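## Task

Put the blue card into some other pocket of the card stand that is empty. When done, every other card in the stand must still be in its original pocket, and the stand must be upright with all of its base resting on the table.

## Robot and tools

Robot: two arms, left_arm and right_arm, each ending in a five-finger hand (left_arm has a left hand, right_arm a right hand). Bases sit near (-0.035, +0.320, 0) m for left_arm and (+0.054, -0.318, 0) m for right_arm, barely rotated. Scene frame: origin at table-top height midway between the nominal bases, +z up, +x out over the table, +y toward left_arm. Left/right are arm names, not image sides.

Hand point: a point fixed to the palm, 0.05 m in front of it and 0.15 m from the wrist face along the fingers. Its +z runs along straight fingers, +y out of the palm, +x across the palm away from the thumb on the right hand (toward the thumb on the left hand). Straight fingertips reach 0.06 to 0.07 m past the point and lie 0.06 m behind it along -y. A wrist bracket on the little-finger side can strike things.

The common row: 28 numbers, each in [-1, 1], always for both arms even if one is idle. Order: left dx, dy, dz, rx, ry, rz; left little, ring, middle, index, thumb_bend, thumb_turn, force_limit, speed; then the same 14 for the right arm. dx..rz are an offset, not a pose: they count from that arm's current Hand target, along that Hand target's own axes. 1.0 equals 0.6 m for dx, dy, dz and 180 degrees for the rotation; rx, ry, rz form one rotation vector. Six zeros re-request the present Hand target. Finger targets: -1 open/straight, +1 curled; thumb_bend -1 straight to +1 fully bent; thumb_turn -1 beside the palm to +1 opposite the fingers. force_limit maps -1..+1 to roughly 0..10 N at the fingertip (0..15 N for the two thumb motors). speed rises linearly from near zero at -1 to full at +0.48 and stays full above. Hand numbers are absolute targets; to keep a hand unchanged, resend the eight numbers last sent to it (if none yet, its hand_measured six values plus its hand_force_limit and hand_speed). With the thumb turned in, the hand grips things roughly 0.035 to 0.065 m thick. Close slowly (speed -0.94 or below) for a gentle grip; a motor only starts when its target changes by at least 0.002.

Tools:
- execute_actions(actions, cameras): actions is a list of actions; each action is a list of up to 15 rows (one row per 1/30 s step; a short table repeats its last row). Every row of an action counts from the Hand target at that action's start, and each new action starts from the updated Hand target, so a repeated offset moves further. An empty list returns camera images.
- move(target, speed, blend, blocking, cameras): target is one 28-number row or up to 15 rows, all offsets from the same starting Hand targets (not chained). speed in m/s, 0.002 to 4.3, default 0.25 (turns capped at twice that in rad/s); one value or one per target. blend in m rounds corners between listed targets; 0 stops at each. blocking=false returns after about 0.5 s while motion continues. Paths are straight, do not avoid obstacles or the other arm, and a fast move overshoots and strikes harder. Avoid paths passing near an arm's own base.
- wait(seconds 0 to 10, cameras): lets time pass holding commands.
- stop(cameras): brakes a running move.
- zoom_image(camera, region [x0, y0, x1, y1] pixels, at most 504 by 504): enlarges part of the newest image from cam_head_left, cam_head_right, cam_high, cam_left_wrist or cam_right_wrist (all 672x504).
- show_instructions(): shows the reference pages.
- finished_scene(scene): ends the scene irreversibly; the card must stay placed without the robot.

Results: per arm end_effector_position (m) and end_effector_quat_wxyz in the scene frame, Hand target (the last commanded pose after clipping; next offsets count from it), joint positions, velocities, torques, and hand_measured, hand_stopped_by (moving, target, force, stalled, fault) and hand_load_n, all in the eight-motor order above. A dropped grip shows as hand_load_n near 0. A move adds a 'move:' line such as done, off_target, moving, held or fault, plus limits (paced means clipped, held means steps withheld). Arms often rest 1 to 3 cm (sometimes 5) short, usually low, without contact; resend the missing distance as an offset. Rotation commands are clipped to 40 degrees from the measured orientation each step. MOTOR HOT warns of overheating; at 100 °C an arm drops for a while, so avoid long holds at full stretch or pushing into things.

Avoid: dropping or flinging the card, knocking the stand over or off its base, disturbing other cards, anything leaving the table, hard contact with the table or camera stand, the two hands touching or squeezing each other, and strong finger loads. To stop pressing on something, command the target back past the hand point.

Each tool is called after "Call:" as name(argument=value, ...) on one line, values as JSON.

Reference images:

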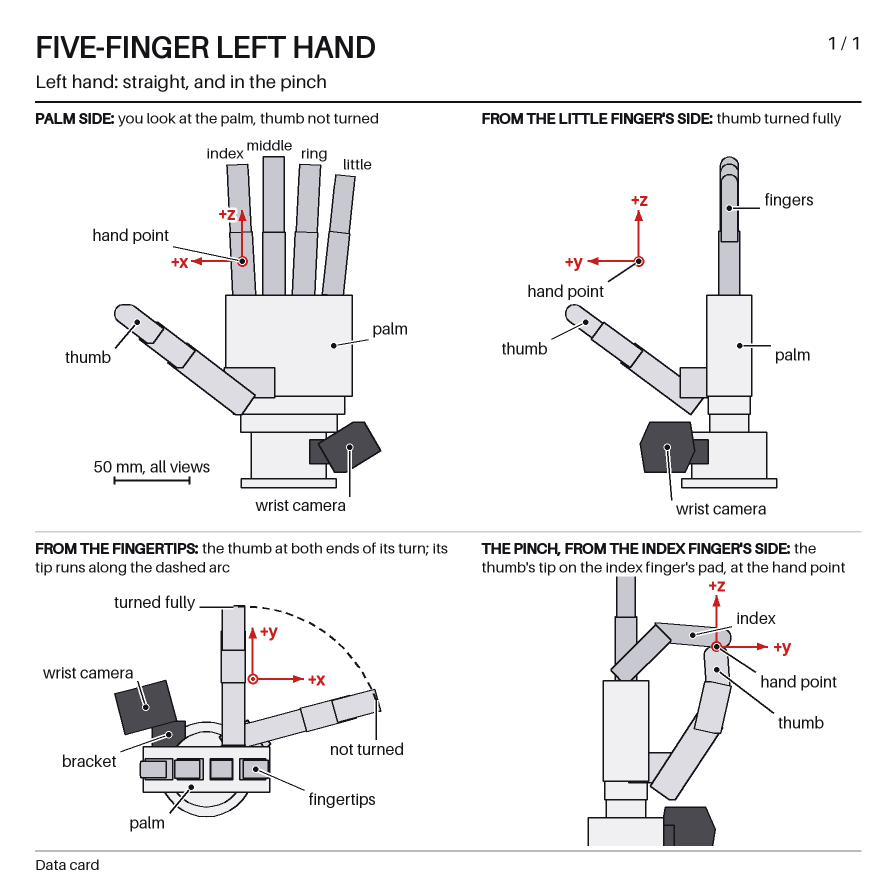

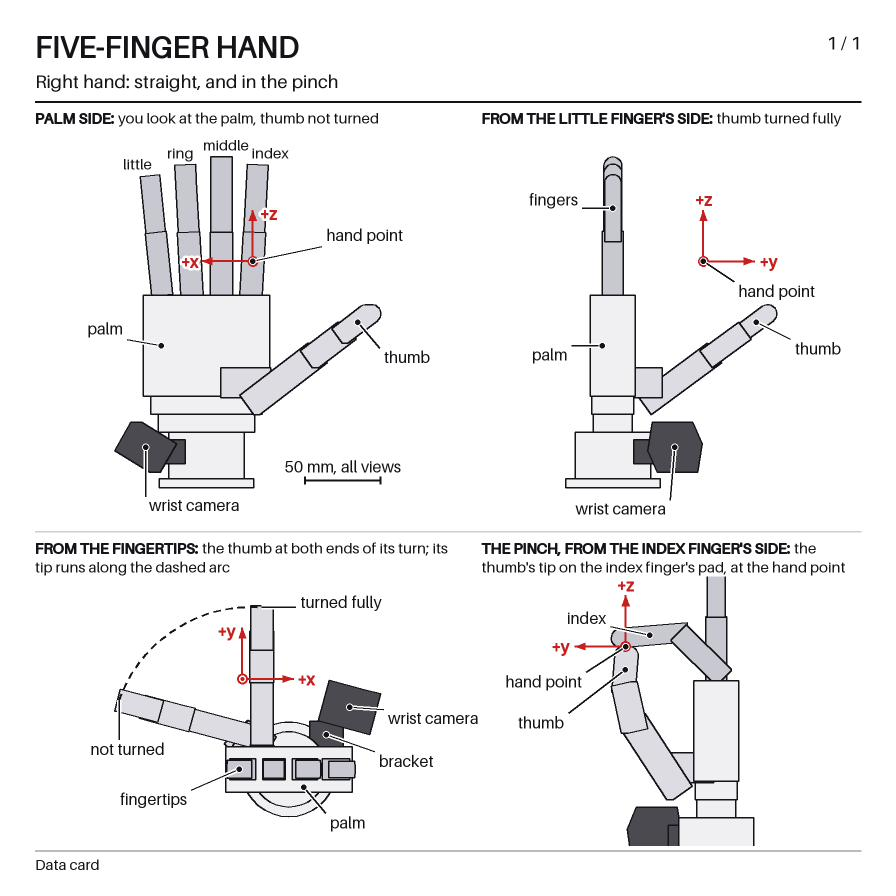

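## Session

Call:
execute_actions(actions=[])

Scene clock: 0.00 s.
left_arm: end_effector_position=(+0.5564, +0.4014, +0.1039) hand_measured=(-1.000, -1.000, -1.000, -1.000, -1.000, -1.000) hand_load_n=(+0.0, +0.0, +0.0, +0.0, +0.0, +0.0) hand_stopped_by=(target, target, target, target, target, target) hand_force_limit=0.00 hand_speed=-0.80 end_effector_quat_wxyz=(-0.551, +0.707, -0.236, +0.375) | right_arm: end_effector_position=(+0.2704, +0.1532, +0.1571) hand_measured=(-1.000, -1.000, -1.000, -1.000, -1.000, -1.000) hand_load_n=(+0.0, +0.0, +0.0, +0.0, +0.0, +0.0) hand_stopped_by=(target, target, target, target, target, target) hand_force_limit=0.00 hand_speed=-0.80 end_effector_quat_wxyz=(+0.159, +0.745, +0.577, +0.295)
Joint positions: left_arm=[0.023 1.668 0.694 0.836 -0.634 -0.357] | right_arm=[1.468 1.683 1.29 -0.961 0.653 -1.502]
Joint velocities: within noise
Joint torques (N m): no reading
Heat: left arm: hottest elbow 36 °C; right arm: hottest elbow 43 °C.
Hand target: left_arm +0.5647, +0.4015, +0.1186; -0.555, +0.700, -0.227, +0.387 | right_arm +0.2713, +0.1608, +0.1666; +0.150, +0.746, +0.573, +0.304

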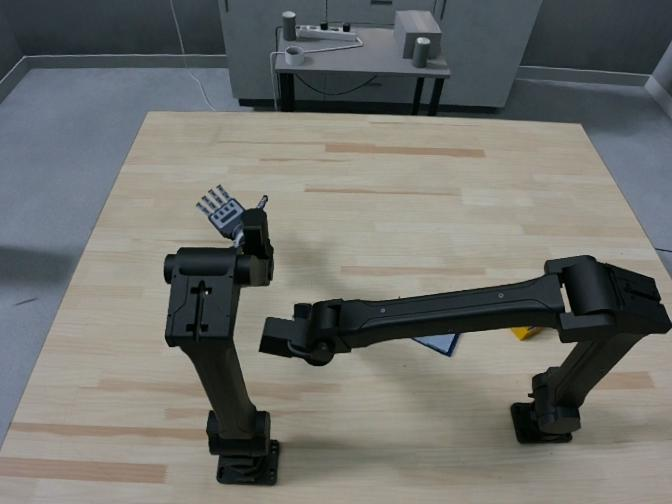

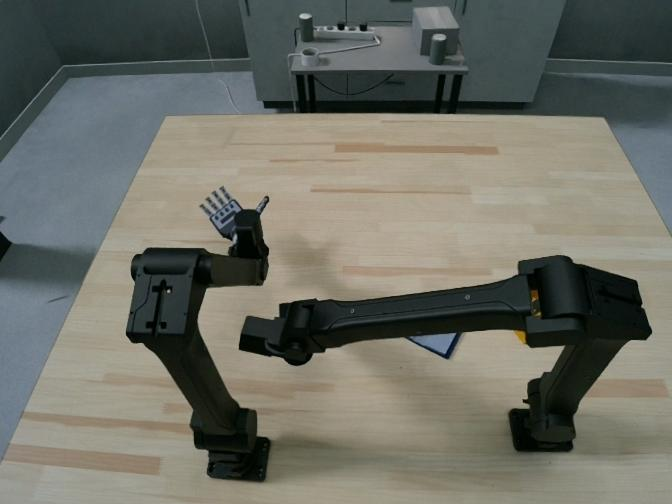

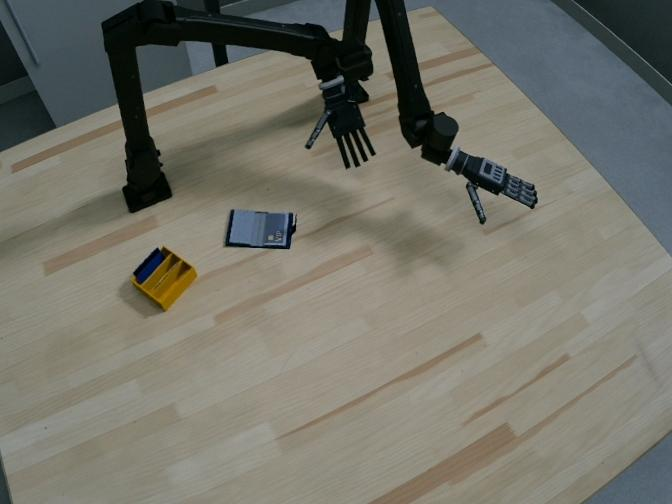

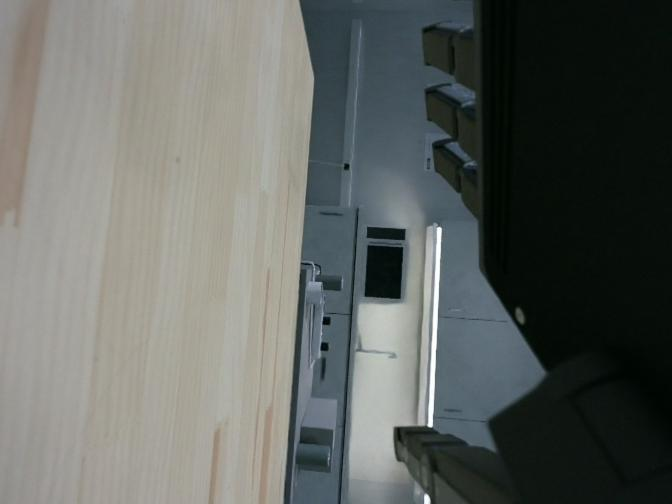

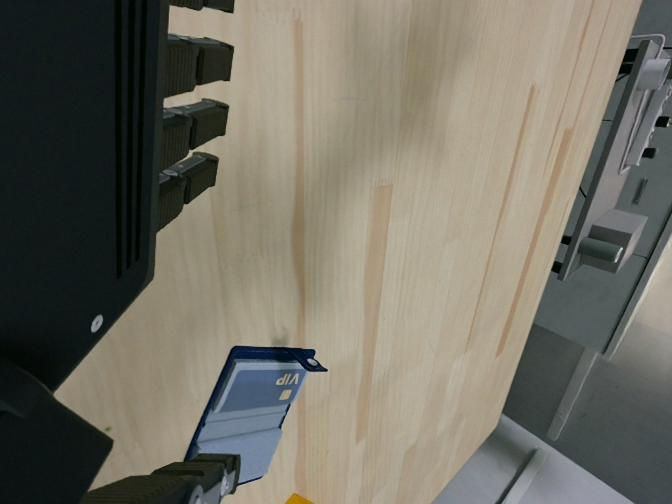

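Call:
zoom_image(camera="cam_high", region=[110, 220, 220, 330])

Scaled by 4.582 from the camera's 672x504 image, which has a finer 960x720 frame.

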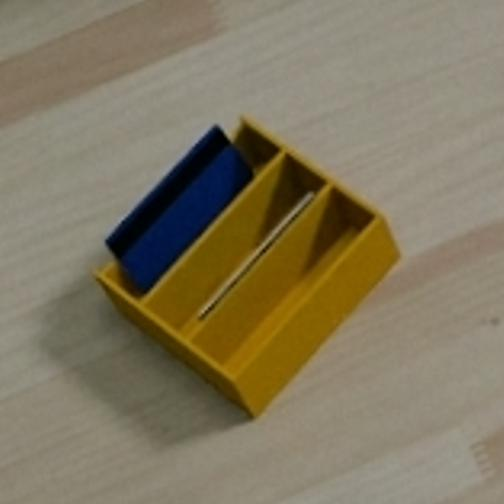

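Call:
move(target=[[0,0,0,0,0,0,-1,-1,-1,-1,-1,-1,0,-0.8,-0.0658,0.103,-0.0558,0.0401,-0.0661,0.1154,-1,-1,-1,-1,-1,-1,0,-0.8],[0,0,0,0,0,0,-1,-1,-1,-1,-1,-1,0,-0.8,-0.3792,0.2287,-0.0617,0.0843,-0.1388,0.2423,-1,-1,-1,-1,-1,-1,0,-0.8],[0,0,0,0,0,0,-1,-1,-1,-1,-1,-1,0,-0.8,-0.7795,0.3025,-0.1323,0.1204,-0.1983,0.3461,-1,-1,-1,-1,-1,-1,0,-0.8]], speed=0.2, blend=0.04, cameras=["cam_right_wrist","cam_high","cam_head_left"])

Scene clock: 240.97 s.
left_arm: end_effector_position=(+0.5564, +0.4014, +0.1039) hand_measured=(-1.000, -1.000, -1.000, -1.000, -1.000, -1.000) hand_load_n=(+0.0, +0.0, +0.0, +0.0, +0.0, -0.5) hand_stopped_by=(target, target, target, target, target, target) hand_force_limit=0.00 hand_speed=-0.80 end_effector_quat_wxyz=(-0.551, +0.707, -0.236, +0.375) | right_arm: end_effector_position=(+0.2865, -0.3432, +0.1946) hand_measured=(-1.000, -1.000, -1.000, -1.000, -1.000, -1.000) hand_load_n=(+0.0, +0.0, +0.0, +0.0, +0.0, +0.0) hand_stopped_by=(target, target, target, target, target, target) hand_force_limit=0.00 hand_speed=-0.80 end_effector_quat_wxyz=(+0.001, +0.996, +0.087, -0.004)
Joint positions: left_arm=[0.023 1.668 0.694 0.836 -0.634 -0.357] | right_arm=[0.165 1.008 0.943 -1.515 0.002 -1.587]
Joint torques (N m): left_arm=[-0.56 -11.46 7.05 2.55 -0.06 -0.09] | right_arm=[-0.5 -4.07 7.95 -0.12 -0.07 -0.14]
Heat: left arm: hottest elbow 41 °C; right arm: hottest elbow 53 °C.
Hand target: left_arm +0.5647, +0.4015, +0.1186; -0.555, +0.700, -0.227, +0.387 | right_arm +0.2863, -0.3458, +0.1996; +0.000, +0.996, +0.087, +0.000
Off the commanded pose: left_arm 0.017 m, 2 deg | right_arm 0.006 m, 0 deg.
move: off_target (left_arm)
Images, in order (width x height): cam_head_left 672x504, cam_high 672x504, cam_right_wrist 672x504.

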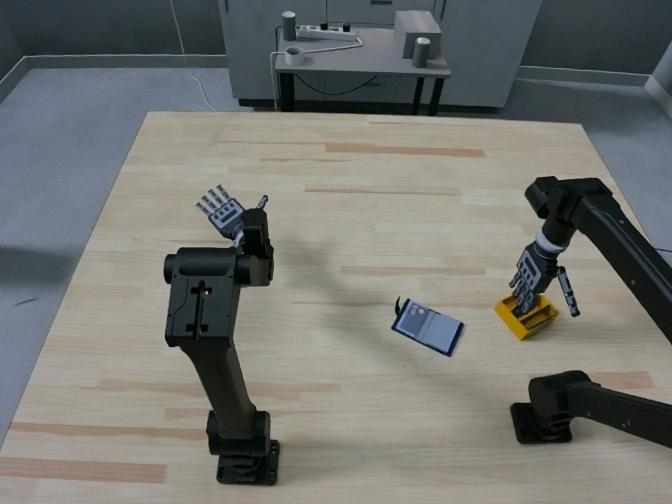

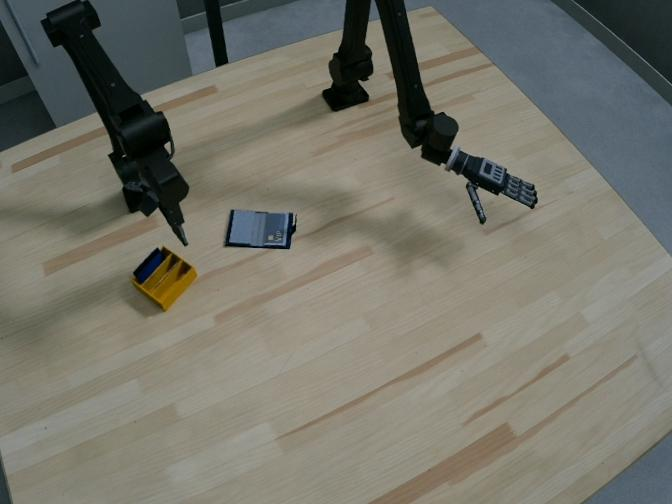

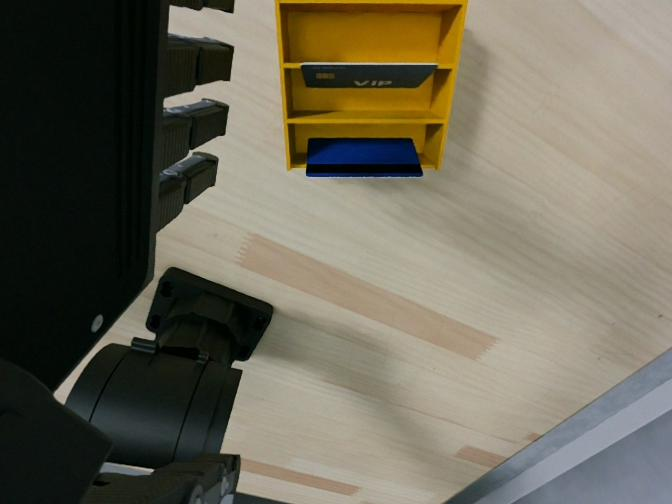

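Call:
zoom_image(camera="cam_right_wrist", region=[260, 0, 480, 220])

Scaled by 2.291 from the camera's 672x504 image, which has a finer 960x720 frame.

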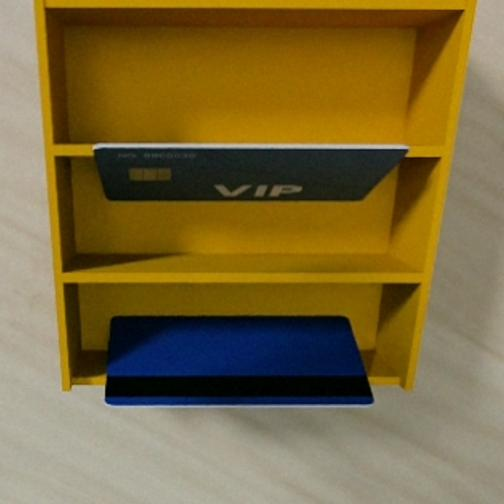

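Call:
move(target=[[0,0,0,0,0,0,-1,-1,-1,-1,-1,-1,0,-0.8,-0.0057,0.0047,0.12,0,0,0,1,1,1,-1,-1,-1,-0.5,-0.3]], speed=0.12, cameras=["cam_right_wrist","cam_high"])

Call:
zoom_image(camera="cam_right_wrist", region=[140, 0, 480, 260])

Scene clock: 317.27 s.
left_arm: end_effector_position=(+0.5564, +0.4014, +0.1039) hand_measured=(-1.000, -1.000, -1.000, -1.000, -1.000, -1.000) hand_load_n=(+0.0, +0.0, +0.0, +0.0, +0.0, -0.5) hand_stopped_by=(target, target, target, target, target, target) hand_force_limit=0.00 hand_speed=-0.80 end_effector_quat_wxyz=(-0.551, +0.707, -0.236, +0.375) | right_arm: end_effector_position=(+0.2791, -0.3473, +0.1297) hand_measured=(+1.000, +1.000, +1.000, -1.000, -1.000, -1.000) hand_load_n=(+0.0, +0.0, +0.0, +0.0, +0.0, +0.0) hand_stopped_by=(target, target, target, target, target, target) hand_force_limit=-0.50 hand_speed=-0.30 end_effector_quat_wxyz=(+0.001, +0.996, +0.088, -0.001)
Joint positions: left_arm=[0.023 1.668 0.694 0.836 -0.634 -0.357] | right_arm=[0.153 1.008 0.772 -1.337 0.002 -1.599]
Joint torques (N m): left_arm=[-0.5 -11.46 7.05 2.55 -0.06 -0.09] | right_arm=[-0.5 -2.08 7.32 0.62 -0.04 -0.15]
Heat: left arm: hottest elbow 41 °C; right arm: hottest elbow 51 °C.
Hand target: left_arm +0.5647, +0.4015, +0.1186; -0.555, +0.700, -0.227, +0.387 | right_arm +0.2835, -0.3492, +0.1277; +0.000, +0.996, +0.087, +0.000
Off the commanded pose: left_arm 0.017 m, 2 deg | right_arm 0.005 m, 0 deg.
move: off_target (left_arm)
Images, in order (width x height): cam_high 672x504, cam_right_wrist 672x504.

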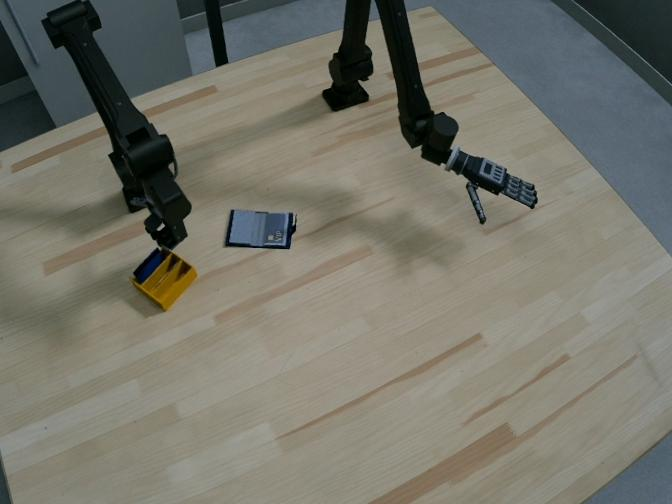

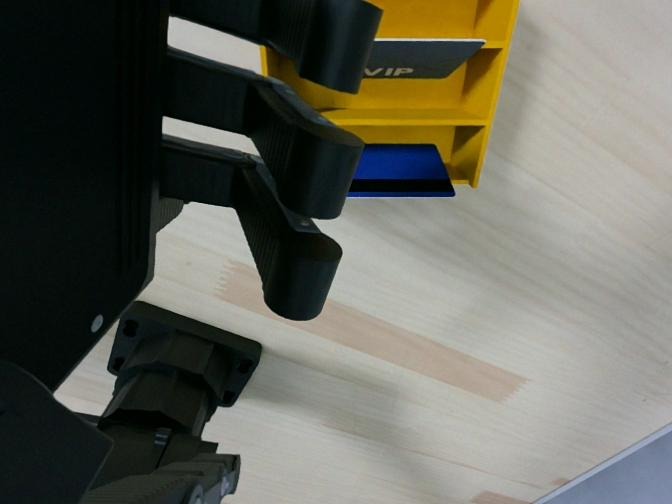

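Scaled by 1.482 from the camera's 672x504 image, which has a finer 960x720 frame.

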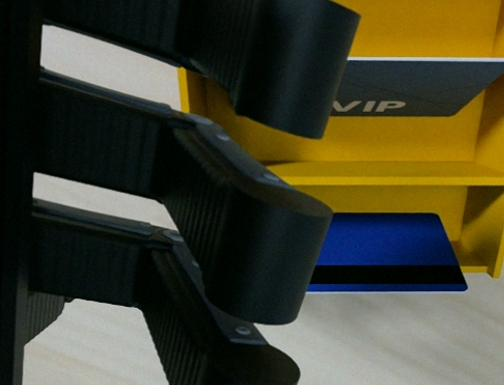

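Call:
move(target=[0,0,0,0,0,0,-1,-1,-1,-1,-1,-1,0,-0.8,0.0075,0,0.057,0,0,0,1,1,1,-1,-1,-1,-0.5,-0.3], speed=0.08, cameras=["cam_right_wrist","cam_high"])

Scene clock: 368.10 s.
left_arm: end_effector_position=(+0.5564, +0.4014, +0.1039) hand_measured=(-1.000, -1.000, -1.000, -1.000, -1.000, -1.000) hand_load_n=(+0.0, +0.0, +0.0, +0.0, +0.0, +0.0) hand_stopped_by=(target, target, target, target, target, target) hand_force_limit=0.00 hand_speed=-0.80 end_effector_quat_wxyz=(-0.551, +0.707, -0.236, +0.375) | right_arm: end_effector_position=(+0.2838, -0.3466, +0.0960) hand_measured=(+1.000, +1.000, +1.000, -1.000, -1.000, -1.000) hand_load_n=(+0.0, +0.0, +0.5, +0.0, +0.0, +0.5) hand_stopped_by=(target, target, target, target, target, target) hand_force_limit=-0.50 hand_speed=-0.30 end_effector_quat_wxyz=(+0.001, +0.996, +0.088, +0.000)
Joint positions: left_arm=[0.023 1.668 0.694 0.836 -0.634 -0.357] | right_arm=[0.153 1.052 0.708 -1.226 0.002 -1.599]
Joint torques (N m): left_arm=[-0.56 -11.46 7.04 2.55 -0.05 -0.09] | right_arm=[-0.44 -2.26 7.12 0.59 -0.05 -0.14]
Heat: left arm: hottest elbow 41 °C; right arm: hottest elbow 48 °C.
Hand target: left_arm +0.5647, +0.4015, +0.1186; -0.555, +0.700, -0.227, +0.387 | right_arm +0.2878, -0.3484, +0.0935; +0.000, +0.996, +0.087, +0.000
Off the commanded pose: left_arm 0.017 m, 2 deg | right_arm 0.005 m, 0 deg.
move: off_target (left_arm)
Images, in order (width x height): cam_high 672x504, cam_right_wrist 672x504.

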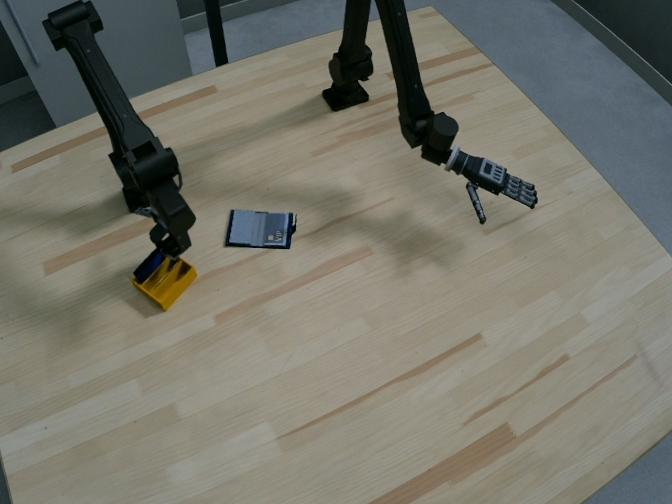

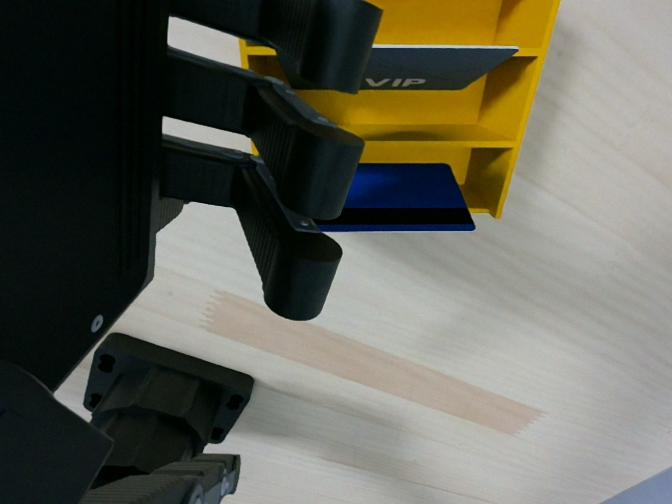

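Call:
move(target=[0,0,0,0,0,0,-1,-1,-1,-1,-1,-1,0,-0.8,0.0312,0.088,0,0,0,0,1,1,1,-1,-1,-1,-0.5,-0.3], speed=0.05, cameras=["cam_right_wrist","cam_high"])

Scene clock: 394.63 s.
left_arm: end_effector_position=(+0.5564, +0.4014, +0.1039) hand_measured=(-1.000, -1.000, -1.000, -1.000, -1.000, -1.000) hand_load_n=(+0.0, +0.0, +0.0, +0.0, +0.0, +0.0) hand_stopped_by=(target, target, target, target, target, target) hand_force_limit=0.00 hand_speed=-0.80 end_effector_quat_wxyz=(-0.551, +0.707, -0.236, +0.375) | right_arm: end_effector_position=(+0.2955, -0.3931, +0.0845) hand_measured=(+1.000, +1.000, +1.000, -1.000, -1.000, -1.000) hand_load_n=(+0.0, +0.0, +0.0, +0.0, +0.0, +0.0) hand_stopped_by=(target, target, target, target, target, target) hand_force_limit=-0.50 hand_speed=-0.30 end_effector_quat_wxyz=(-0.002, +0.996, +0.087, -0.018)
Joint positions: left_arm=[0.023 1.668 0.694 0.836 -0.634 -0.357] | right_arm=[-0.03 1.127 0.724 -1.204 0.001 -1.782]
Joint torques (N m): left_arm=[-0.5 -11.46 7.05 2.54 -0.05 -0.09] | right_arm=[-0.56 -2.9 9.7 0.62 0 -0.15]
Heat: left arm: hottest elbow 41 °C; right arm: hottest elbow 49 °C.
Hand target: left_arm +0.5647, +0.4015, +0.1186; -0.555, +0.700, -0.227, +0.387 | right_arm +0.3154, -0.3971, +0.0934; +0.000, +0.996, +0.087, +0.000
Off the commanded pose: left_arm 0.017 m, 2 deg | right_arm 0.022 m, 2 deg.
move: off_target (left_arm, right_arm)
Images, in order (width x height): cam_high 672x504, cam_right_wrist 672x504.

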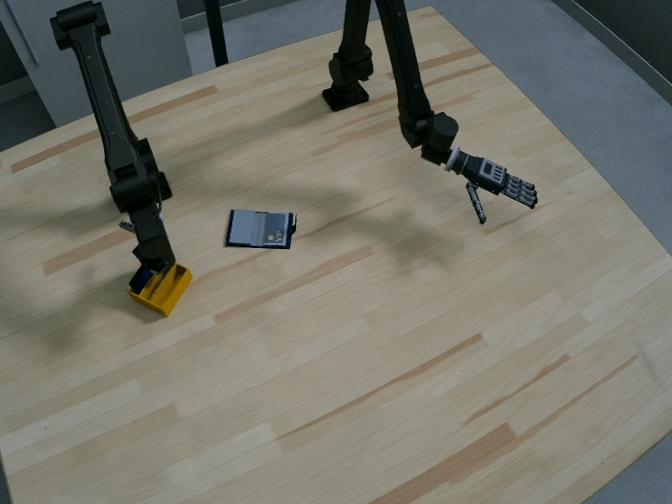

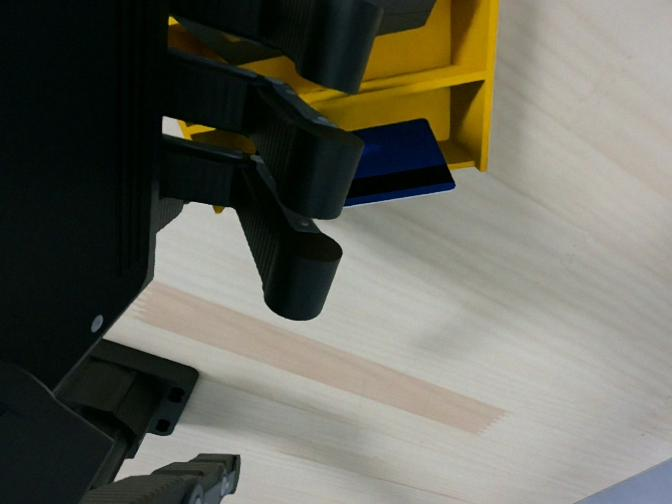

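Call:
move(target=[0,0,0,0,0,0,-1,-1,-1,-1,-1,-1,0,-0.8,0.0118,0.0537,-0.016,0,0,0,1,1,1,-1,-1,-1,-0.5,-0.3], speed=0.05, cameras=["cam_right_wrist","cam_high"])

Scene clock: 408.23 s.
left_arm: end_effector_position=(+0.5564, +0.4014, +0.1039) hand_measured=(-1.000, -1.000, -1.000, -1.000, -1.000, -1.000) hand_load_n=(+0.0, +0.0, +0.0, +0.0, +0.0, +0.0) hand_stopped_by=(target, target, target, target, target, target) hand_force_limit=0.00 hand_speed=-0.80 end_effector_quat_wxyz=(-0.551, +0.707, -0.236, +0.375) | right_arm: end_effector_position=(+0.3131, -0.4222, +0.0933) hand_measured=(+1.000, +1.000, +1.000, -1.000, -1.000, -1.000) hand_load_n=(+0.0, +0.0, +0.0, +0.0, -0.5, +0.0) hand_stopped_by=(target, target, target, target, target, target) hand_force_limit=-0.50 hand_speed=-0.30 end_effector_quat_wxyz=(-0.002, +0.996, +0.087, -0.010)
Joint positions: left_arm=[0.023 1.668 0.694 0.836 -0.634 -0.357] | right_arm=[-0.132 1.162 0.776 -1.204 0.001 -1.883]
Joint torques (N m): left_arm=[-0.56 -11.46 7.05 2.55 -0.05 -0.09] | right_arm=[-0.44 -3.49 9.83 0.03 -0.01 -0.13]
Heat: left arm: hottest elbow 41 °C; right arm: hottest elbow 51 °C.
Hand target: left_arm +0.5647, +0.4015, +0.1186; -0.555, +0.700, -0.227, +0.387 | right_arm +0.3280, -0.4276, +0.1031; +0.000, +0.996, +0.087, +0.000
Off the commanded pose: left_arm 0.017 m, 2 deg | right_arm 0.019 m, 1 deg.
move: off_target (left_arm, right_arm)
Images, in order (width x height): cam_high 672x504, cam_right_wrist 672x504.

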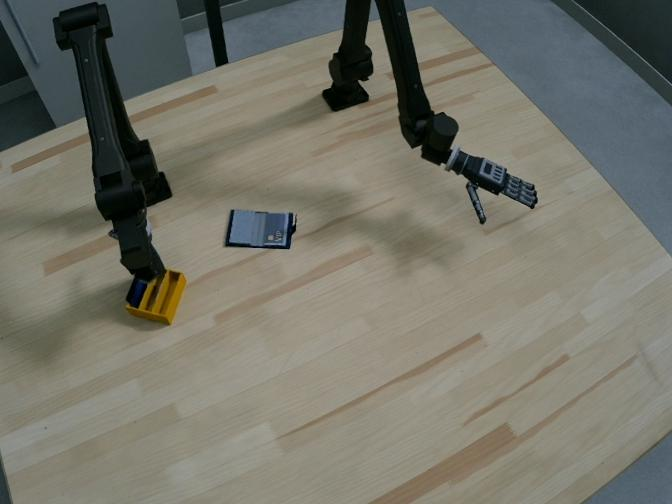

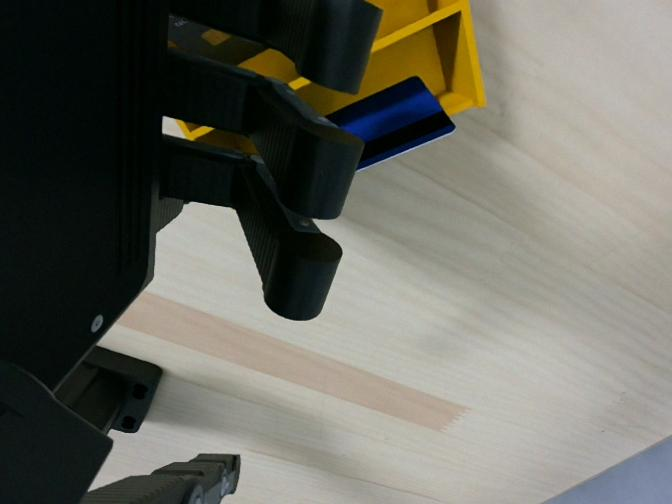

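Call:
move(target=[[0,0,0,0,0,0,-1,-1,-1,-1,-1,-1,0,-0.8,-0.053,-0.0645,-0.02,0,0,0,1,1,1,-1,-1,-1,-0.5,-0.3],[0,0,0,0,0,0,-1,-1,-1,-1,-1,-1,0,-0.8,-0.053,-0.0645,-0.14,0,0,0,1,1,1,-1,-1,-1,-0.5,-0.3]], speed=[0.08,0.2], blend=[0.01,0], cameras=["cam_right_wrist"])

Scene clock: 459.23 s.
left_arm: end_effector_position=(+0.5564, +0.4014, +0.1039) hand_measured=(-1.000, -1.000, -1.000, -1.000, -1.000, -1.000) hand_load_n=(+0.0, +0.0, +0.0, +0.0, -0.5, +0.0) hand_stopped_by=(target, target, target, target, target, target) hand_force_limit=0.00 hand_speed=-0.80 end_effector_quat_wxyz=(-0.551, +0.707, -0.236, +0.375) | right_arm: end_effector_position=(+0.2795, -0.3979, +0.1700) hand_measured=(+1.000, +1.000, +1.000, -1.000, -1.000, -1.000) hand_load_n=(+0.0, +0.0, +0.0, +0.0, -0.5, +0.0) hand_stopped_by=(target, target, target, target, target, target) hand_force_limit=-0.50 hand_speed=-0.30 end_effector_quat_wxyz=(-0.003, +0.996, +0.087, -0.020)
Joint positions: left_arm=[0.023 1.668 0.694 0.836 -0.634 -0.357] | right_arm=[-0.053 1.012 0.879 -1.479 0.001 -1.804]
Joint torques (N m): left_arm=[-0.5 -11.46 7.04 2.55 -0.05 -0.09] | right_arm=[1.49 -3.96 10.33 -0.23 -0.02 0.07]
Heat: left arm: hottest elbow 41 °C; right arm: hottest elbow 51 °C.
Hand target: left_arm +0.5647, +0.4015, +0.1186; -0.555, +0.700, -0.227, +0.387 | right_arm +0.2900, -0.3951, +0.1871; +0.000, +0.996, +0.087, +0.000
Off the commanded pose: left_arm 0.017 m, 2 deg | right_arm 0.020 m, 2 deg.
move: off_target (left_arm, right_arm)
Images, in order (width x height): cam_right_wrist 672x504.

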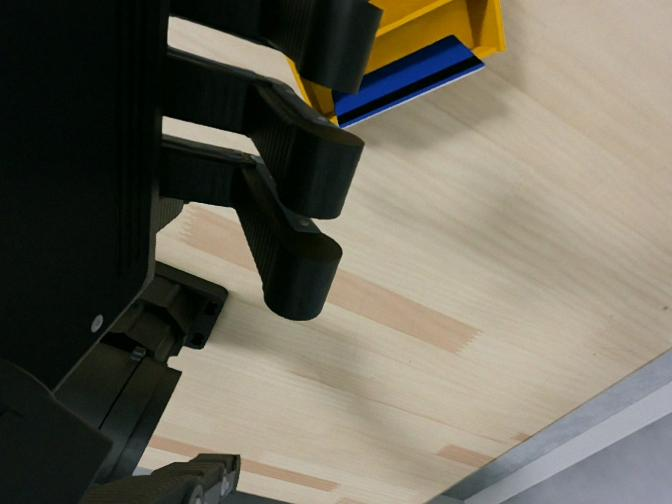

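Call:
move(target=[[0,0,0,0,0,0,-1,-1,-1,-1,-1,-1,0,-0.8,0.04,0.06,-0.01,0,0,0.333,-1,-1,-1,-1,-1,-1,-0.5,0],[0,0,0,0,0,0,-1,-1,-1,-1,-1,-1,0,-0.8,0.0735,0.111,-0.01,0,0,0.667,-1,-1,-1,-1,-1,-1,-0.5,0],[0,0,0,0,0,0,-1,-1,-1,-1,-1,-1,0,-0.8,0.0735,0.111,-0.01,0,0,0.97,-1,-1,-1,-1,-1,-1,-0.5,0],[0,0,0,0,0,0,-1,-1,-1,-1,-1,-1,0,-0.8,0.0735,0.111,-0.01,0,0,-0.741,-1,-1,-1,-1,-1,-1,-0.5,0]], speed=0.3, blend=[0.03,0.03,0.03,0], cameras=["cam_right_wrist","cam_high","cam_head_left"])

Scene clock: 497.10 s.
left_arm: end_effector_position=(+0.5564, +0.4014, +0.1039) hand_measured=(-1.000, -1.000, -1.000, -1.000, -1.000, -1.000) hand_load_n=(+0.0, +0.0, +0.0, +0.0, +0.0, -0.5) hand_stopped_by=(target, target, target, target, target, target) hand_force_limit=0.00 hand_speed=-0.80 end_effector_quat_wxyz=(-0.551, +0.707, -0.236, +0.375) | right_arm: end_effector_position=(+0.3456, -0.4570, +0.1871) hand_measured=(-1.000, -1.000, -1.000, -1.000, -1.000, -1.000) hand_load_n=(+0.0, +0.0, +0.0, +0.0, -0.5, +0.0) hand_stopped_by=(target, target, target, target, target, target) hand_force_limit=-0.50 hand_speed=0.00 end_effector_quat_wxyz=(-0.005, +0.314, +0.949, +0.003)
Joint positions: left_arm=[0.023 1.668 0.694 0.836 -0.634 -0.357] | right_arm=[-0.624 1.098 0.985 -1.469 -0.002 1.579]
Joint torques (N m): left_arm=[-0.5 -11.52 7.04 2.55 -0.05 -0.09] | right_arm=[1.44 -5.95 7.45 -0.12 0.06 0.05]
Heat: left arm: hottest elbow 41 °C; right arm: hottest elbow 54 °C.
Hand target: left_arm +0.5647, +0.4015, +0.1186; -0.555, +0.700, -0.227, +0.387 | right_arm +0.3450, -0.4530, +0.1930; +0.000, +0.314, +0.949, +0.000
Off the commanded pose: left_arm 0.017 m, 2 deg | right_arm 0.007 m, 1 deg.
move: off_target (left_arm)
Images, in order (width x height): cam_head_left 672x504, cam_high 672x504, cam_right_wrist 672x504.

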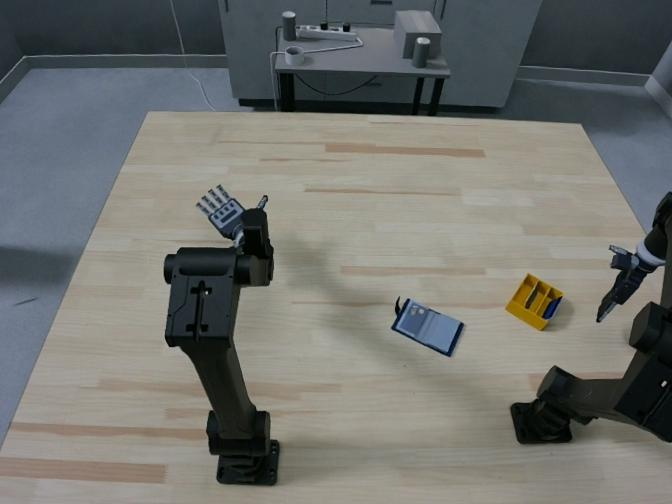

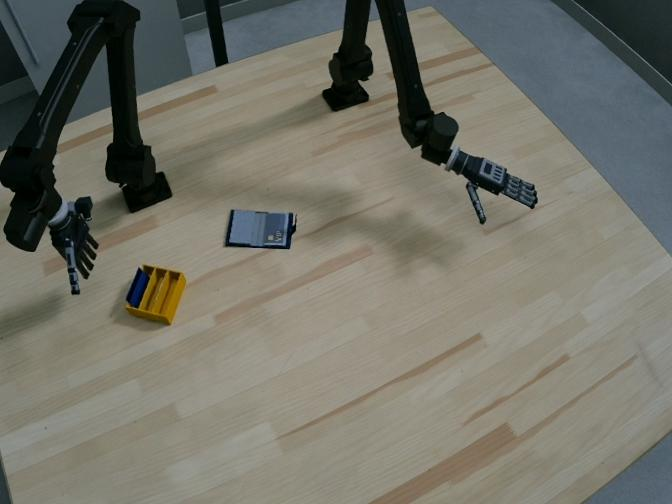

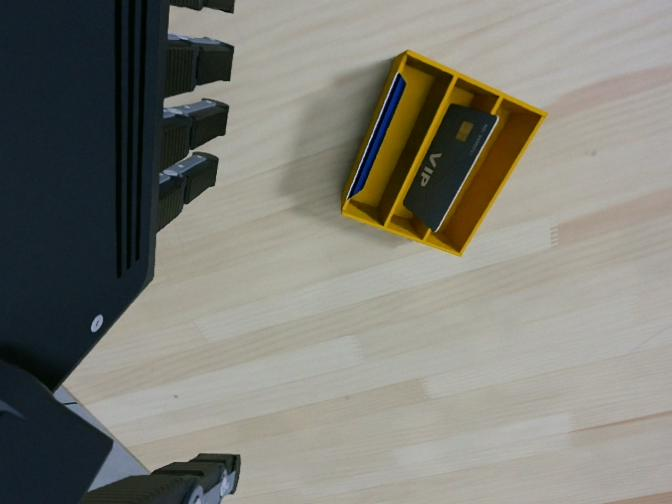

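Call:
move(target=[[0,0,0,0,0,0,-1,-1,-1,-1,-1,-1,0,-0.8,0.0167,-0.005,0,0,0,0,1,1,0.402,0.542,-1,1,-0.5,-0.2],[0,0,0,0,0,0,-1,-1,-1,-1,-1,-1,0,-0.8,0.0167,-0.005,0.21,0,0,0,1,1,0.402,0.542,-1,1,-0.5,-0.2]], speed=[0.1,0.12], cameras=["cam_right_wrist","cam_head_left"])

Scene clock: 539.73 s.
left_arm: end_effector_position=(+0.5564, +0.4014, +0.1039) hand_measured=(-1.000, -1.000, -1.000, -1.000, -1.000, -1.000) hand_load_n=(+0.0, +0.0, +0.0, +0.0, +0.0, +0.0) hand_stopped_by=(target, target, target, target, target, target) hand_force_limit=0.00 hand_speed=-0.80 end_effector_quat_wxyz=(-0.551, +0.707, -0.236, +0.375) | right_arm: end_effector_position=(+0.3320, -0.4473, +0.0697) hand_measured=(+1.000, +1.000, +0.402, +0.542, -1.000, +1.000) hand_load_n=(+0.0, +0.0, +0.0, +0.0, +0.0, +0.0) hand_stopped_by=(target, target, target, target, target, target) hand_force_limit=-0.50 hand_speed=-0.20 end_effector_quat_wxyz=(+0.000, +0.314, +0.949, +0.001)
Joint positions: left_arm=[0.023 1.668 0.694 0.836 -0.634 -0.357] | right_arm=[-0.624 1.14 0.693 -1.124 -0.002 1.58]
Joint torques (N m): left_arm=[-0.5 -11.46 7.05 2.54 -0.05 -0.09] | right_arm=[0.62 -2.96 6.86 0.66 0.01 -0.04]
Heat: left arm: hottest elbow 41 °C; right arm: hottest elbow 51 °C.
Hand target: left_arm +0.5647, +0.4015, +0.1186; -0.555, +0.700, -0.227, +0.387 | right_arm +0.3351, -0.4493, +0.0670; +0.000, +0.314, +0.949, +0.000
Off the commanded pose: left_arm 0.017 m, 2 deg | right_arm 0.005 m, 0 deg.
move: off_target (left_arm)
Images, in order (width x height): cam_head_left 672x504, cam_right_wrist 672x504.

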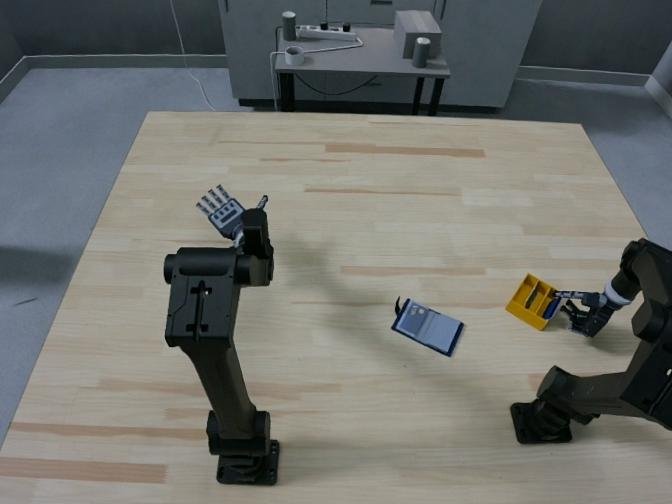

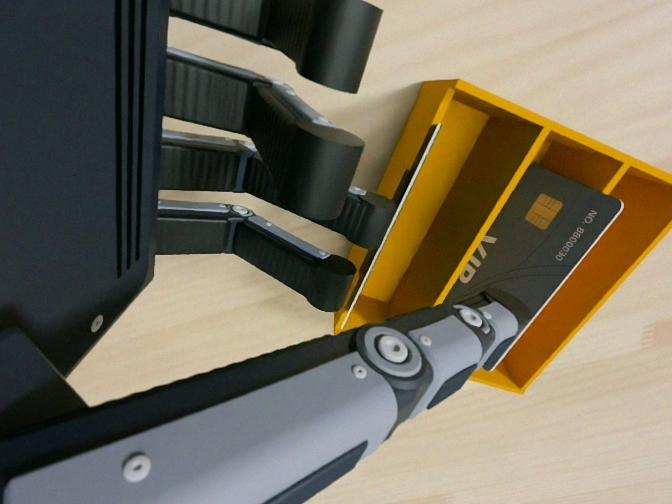

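Call:
move(target=[0,0,0,0,0,0,-1,-1,-1,-1,-1,-1,0,-0.8,0,0,0.0375,0,0,0,1,1,0.402,0.542,-1,1,-0.5,-0.2], speed=0.06, cameras=["cam_right_wrist","cam_head_left"])

Call:
zoom_image(camera="cam_head_left", region=[480, 250, 650, 378])

Scene clock: 579.87 s.
left_arm: end_effector_position=(+0.5564, +0.4014, +0.1039) hand_measured=(-1.000, -1.000, -1.000, -1.000, -1.000, -1.000) hand_load_n=(+0.0, -0.5, +0.0, +0.0, +0.0, -0.5) hand_stopped_by=(target, target, target, target, target, target) hand_force_limit=0.00 hand_speed=-0.80 end_effector_quat_wxyz=(-0.551, +0.707, -0.236, +0.375) | right_arm: end_effector_position=(+0.3326, -0.4477, +0.0478) hand_measured=(+1.000, +1.000, +0.402, +0.542, -1.000, +1.000) hand_load_n=(+0.0, +0.0, +0.0, +0.0, +0.0, +0.0) hand_stopped_by=(target, target, target, target, target, target) hand_force_limit=-0.50 hand_speed=-0.20 end_effector_quat_wxyz=(+0.001, +0.314, +0.949, +0.001)
Joint positions: left_arm=[0.023 1.668 0.694 0.836 -0.634 -0.357] | right_arm=[-0.624 1.176 0.655 -1.048 -0.002 1.58]
Joint torques (N m): left_arm=[-0.5 -11.46 7.05 2.55 -0.06 -0.09] | right_arm=[0.62 -3.19 6.53 0.53 0.01 -0.04]
Heat: left arm: hottest elbow 41 °C; right arm: hottest elbow 48 °C.
Hand target: left_arm +0.5647, +0.4015, +0.1186; -0.555, +0.700, -0.227, +0.387 | right_arm +0.3350, -0.4493, +0.0444; +0.000, +0.314, +0.949, +0.000
Off the commanded pose: left_arm 0.017 m, 2 deg | right_arm 0.004 m, 0 deg.
move: off_target (left_arm)
Images, in order (width x height): cam_head_left 672x504, cam_right_wrist 672x504.

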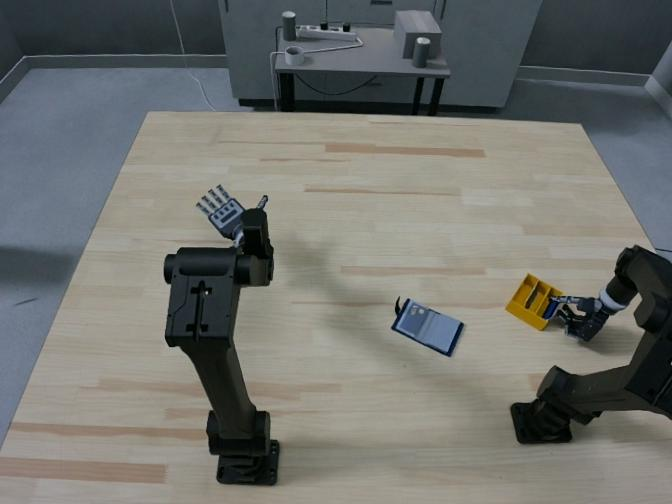

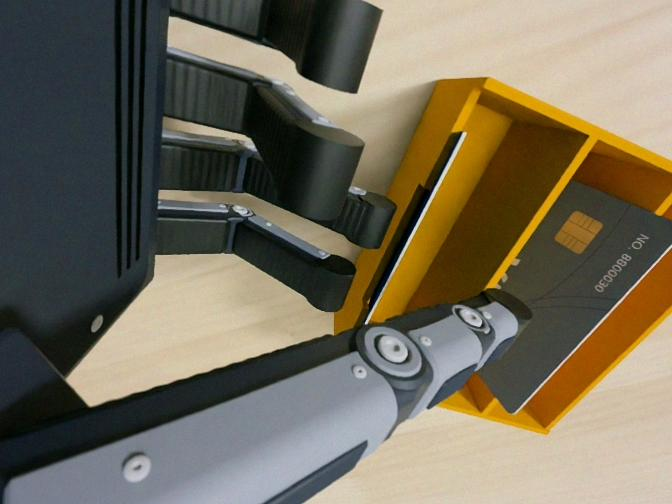

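Scaled by 2.965 from the camera's 672x504 image, which has a finer 960x720 frame.

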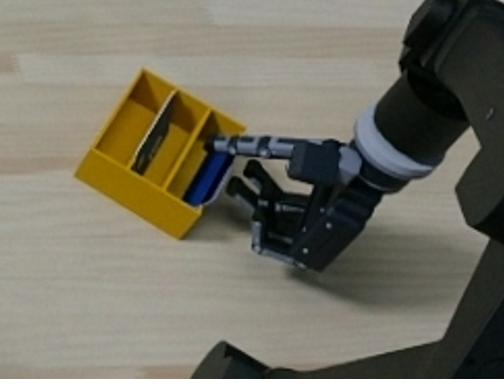

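Call:
move(target=[0,0,0,0,0,0,-1,-1,-1,-1,-1,-1,0,-0.8,0,0.0267,0,0,0,0,1,1,0.402,0.542,-1,1,-0.5,-0.2], speed=0.05, cameras=["cam_right_wrist","cam_head_left"])

Call:
zoom_image(camera="cam_head_left", region=[480, 250, 650, 378])

Scene clock: 589.90 s.
left_arm: end_effector_position=(+0.5564, +0.4014, +0.1039) hand_measured=(-1.000, -1.000, -1.000, -1.000, -1.000, -1.000) hand_load_n=(+0.0, +0.0, +0.0, +0.0, +0.0, +0.0) hand_stopped_by=(target, target, target, target, target, target) hand_force_limit=0.00 hand_speed=-0.80 end_effector_quat_wxyz=(-0.551, +0.707, -0.236, +0.375) | right_arm: end_effector_position=(+0.3401, -0.4369, +0.0476) hand_measured=(+1.000, +1.000, +0.402, +0.542, -1.000, +1.000) hand_load_n=(+0.0, +0.0, +0.0, +0.5, +0.0, +0.0) hand_stopped_by=(target, target, target, target, target, target) hand_force_limit=-0.50 hand_speed=-0.20 end_effector_quat_wxyz=(+0.001, +0.314, +0.949, +0.001)
Joint positions: left_arm=[0.023 1.668 0.694 0.836 -0.634 -0.357] | right_arm=[-0.576 1.177 0.655 -1.047 -0.002 1.628]
Joint torques (N m): left_arm=[-0.5 -11.52 7.06 2.55 -0.06 -0.09] | right_arm=[1.44 -3.25 6.63 0.65 0.01 0.02]
Heat: left arm: hottest elbow 41 °C; right arm: hottest elbow 49 °C.
Hand target: left_arm +0.5647, +0.4015, +0.1186; -0.555, +0.700, -0.227, +0.387 | right_arm +0.3446, -0.4365, +0.0445; +0.000, +0.314, +0.949, +0.000
Off the commanded pose: left_arm 0.017 m, 2 deg | right_arm 0.006 m, 0 deg.
move: off_target (left_arm)
Images, in order (width x height): cam_head_left 672x504, cam_right_wrist 672x504.

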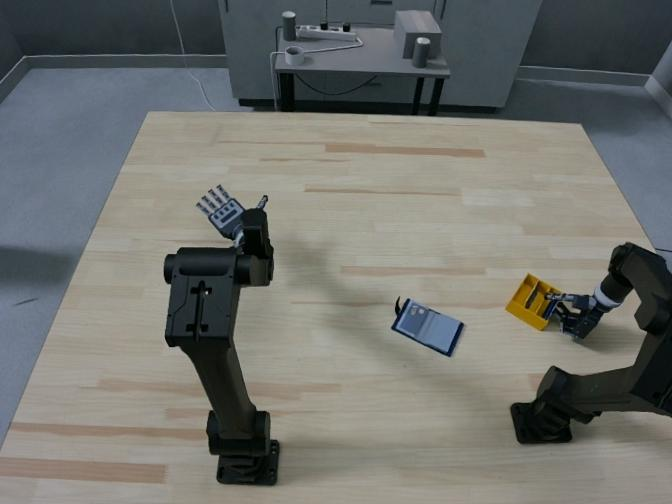

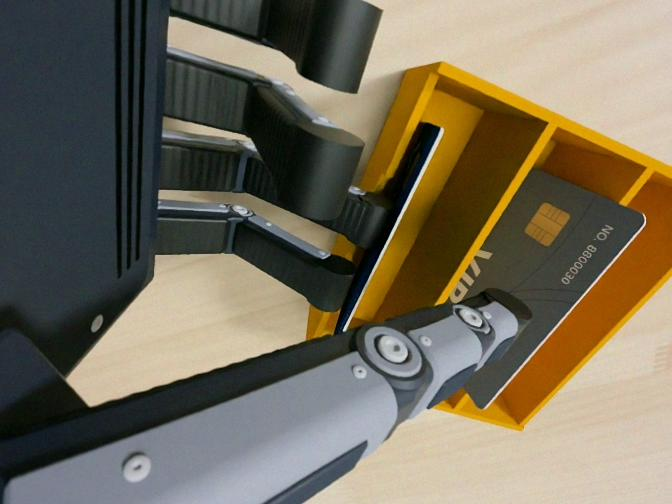

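Scaled by 2.965 from the camera's 672x504 image, which has a finer 960x720 frame.

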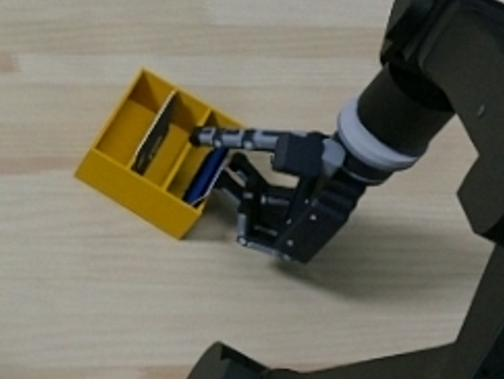

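Call:
move(target=[0,0,0,0,0,0,-1,-1,-1,-1,-1,-1,0,-0.8,0,0.0133,0,0,0,0,1,1,0.402,0.542,-1,1,-0.5,-0.2], speed=0.05, cameras=["cam_right_wrist","cam_head_left"])

Call:
zoom_image(camera="cam_head_left", region=[480, 250, 650, 378])

Scene clock: 597.63 s.
left_arm: end_effector_position=(+0.5564, +0.4014, +0.1039) hand_measured=(-1.000, -1.000, -1.000, -1.000, -1.000, -1.000) hand_load_n=(+0.0, +0.0, +0.0, +0.0, +0.0, +0.0) hand_stopped_by=(target, target, target, target, target, target) hand_force_limit=0.00 hand_speed=-0.80 end_effector_quat_wxyz=(-0.551, +0.707, -0.236, +0.375) | right_arm: end_effector_position=(+0.3442, -0.4302, +0.0471) hand_measured=(+1.000, +1.000, +0.402, +0.542, -1.000, +1.000) hand_load_n=(+0.0, +0.0, +0.0, +0.0, +0.0, +0.0) hand_stopped_by=(target, target, target, target, target, target) hand_force_limit=-0.50 hand_speed=-0.20 end_effector_quat_wxyz=(+0.000, +0.314, +0.949, +0.001)
Joint positions: left_arm=[0.023 1.668 0.694 0.836 -0.634 -0.357] | right_arm=[-0.547 1.179 0.655 -1.047 -0.002 1.657]
Joint torques (N m): left_arm=[-0.5 -11.52 7.05 2.54 -0.06 -0.09] | right_arm=[1.44 -3.19 6.72 0.69 0 0.07]
Heat: left arm: hottest elbow 41 °C; right arm: hottest elbow 49 °C.
Hand target: left_arm +0.5647, +0.4015, +0.1186; -0.555, +0.700, -0.227, +0.387 | right_arm +0.3494, -0.4301, +0.0445; +0.000, +0.314, +0.949, +0.000
Off the commanded pose: left_arm 0.017 m, 2 deg | right_arm 0.006 m, 0 deg.
move: off_target (left_arm)
Images, in order (width x height): cam_head_left 672x504, cam_right_wrist 672x504.

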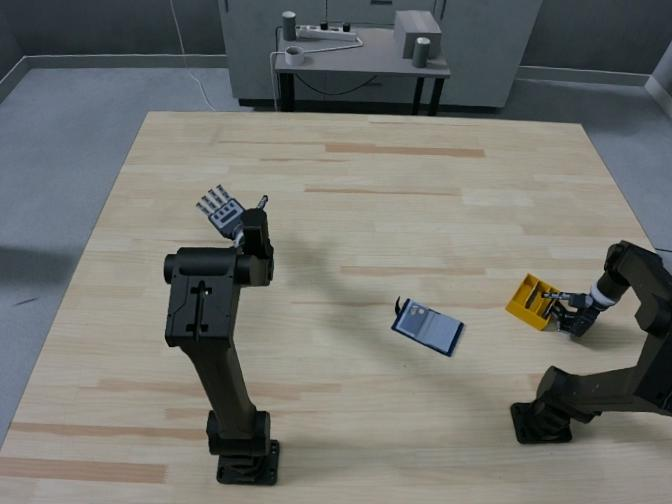

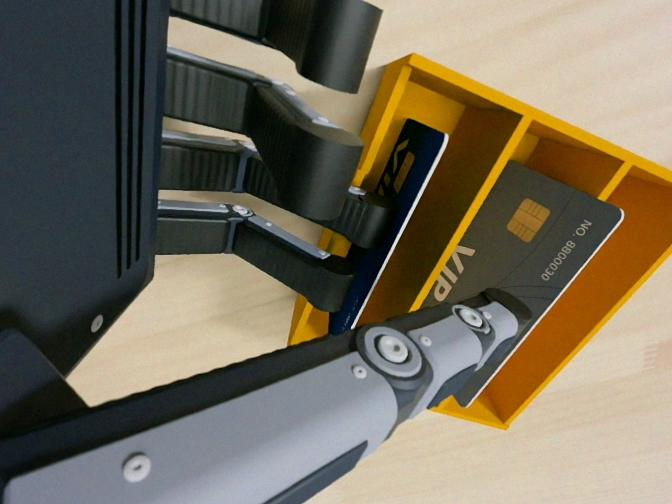

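Scaled by 2.965 from the camera's 672x504 image, which has a finer 960x720 frame.

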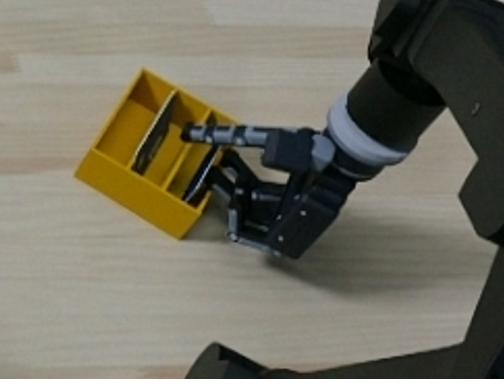

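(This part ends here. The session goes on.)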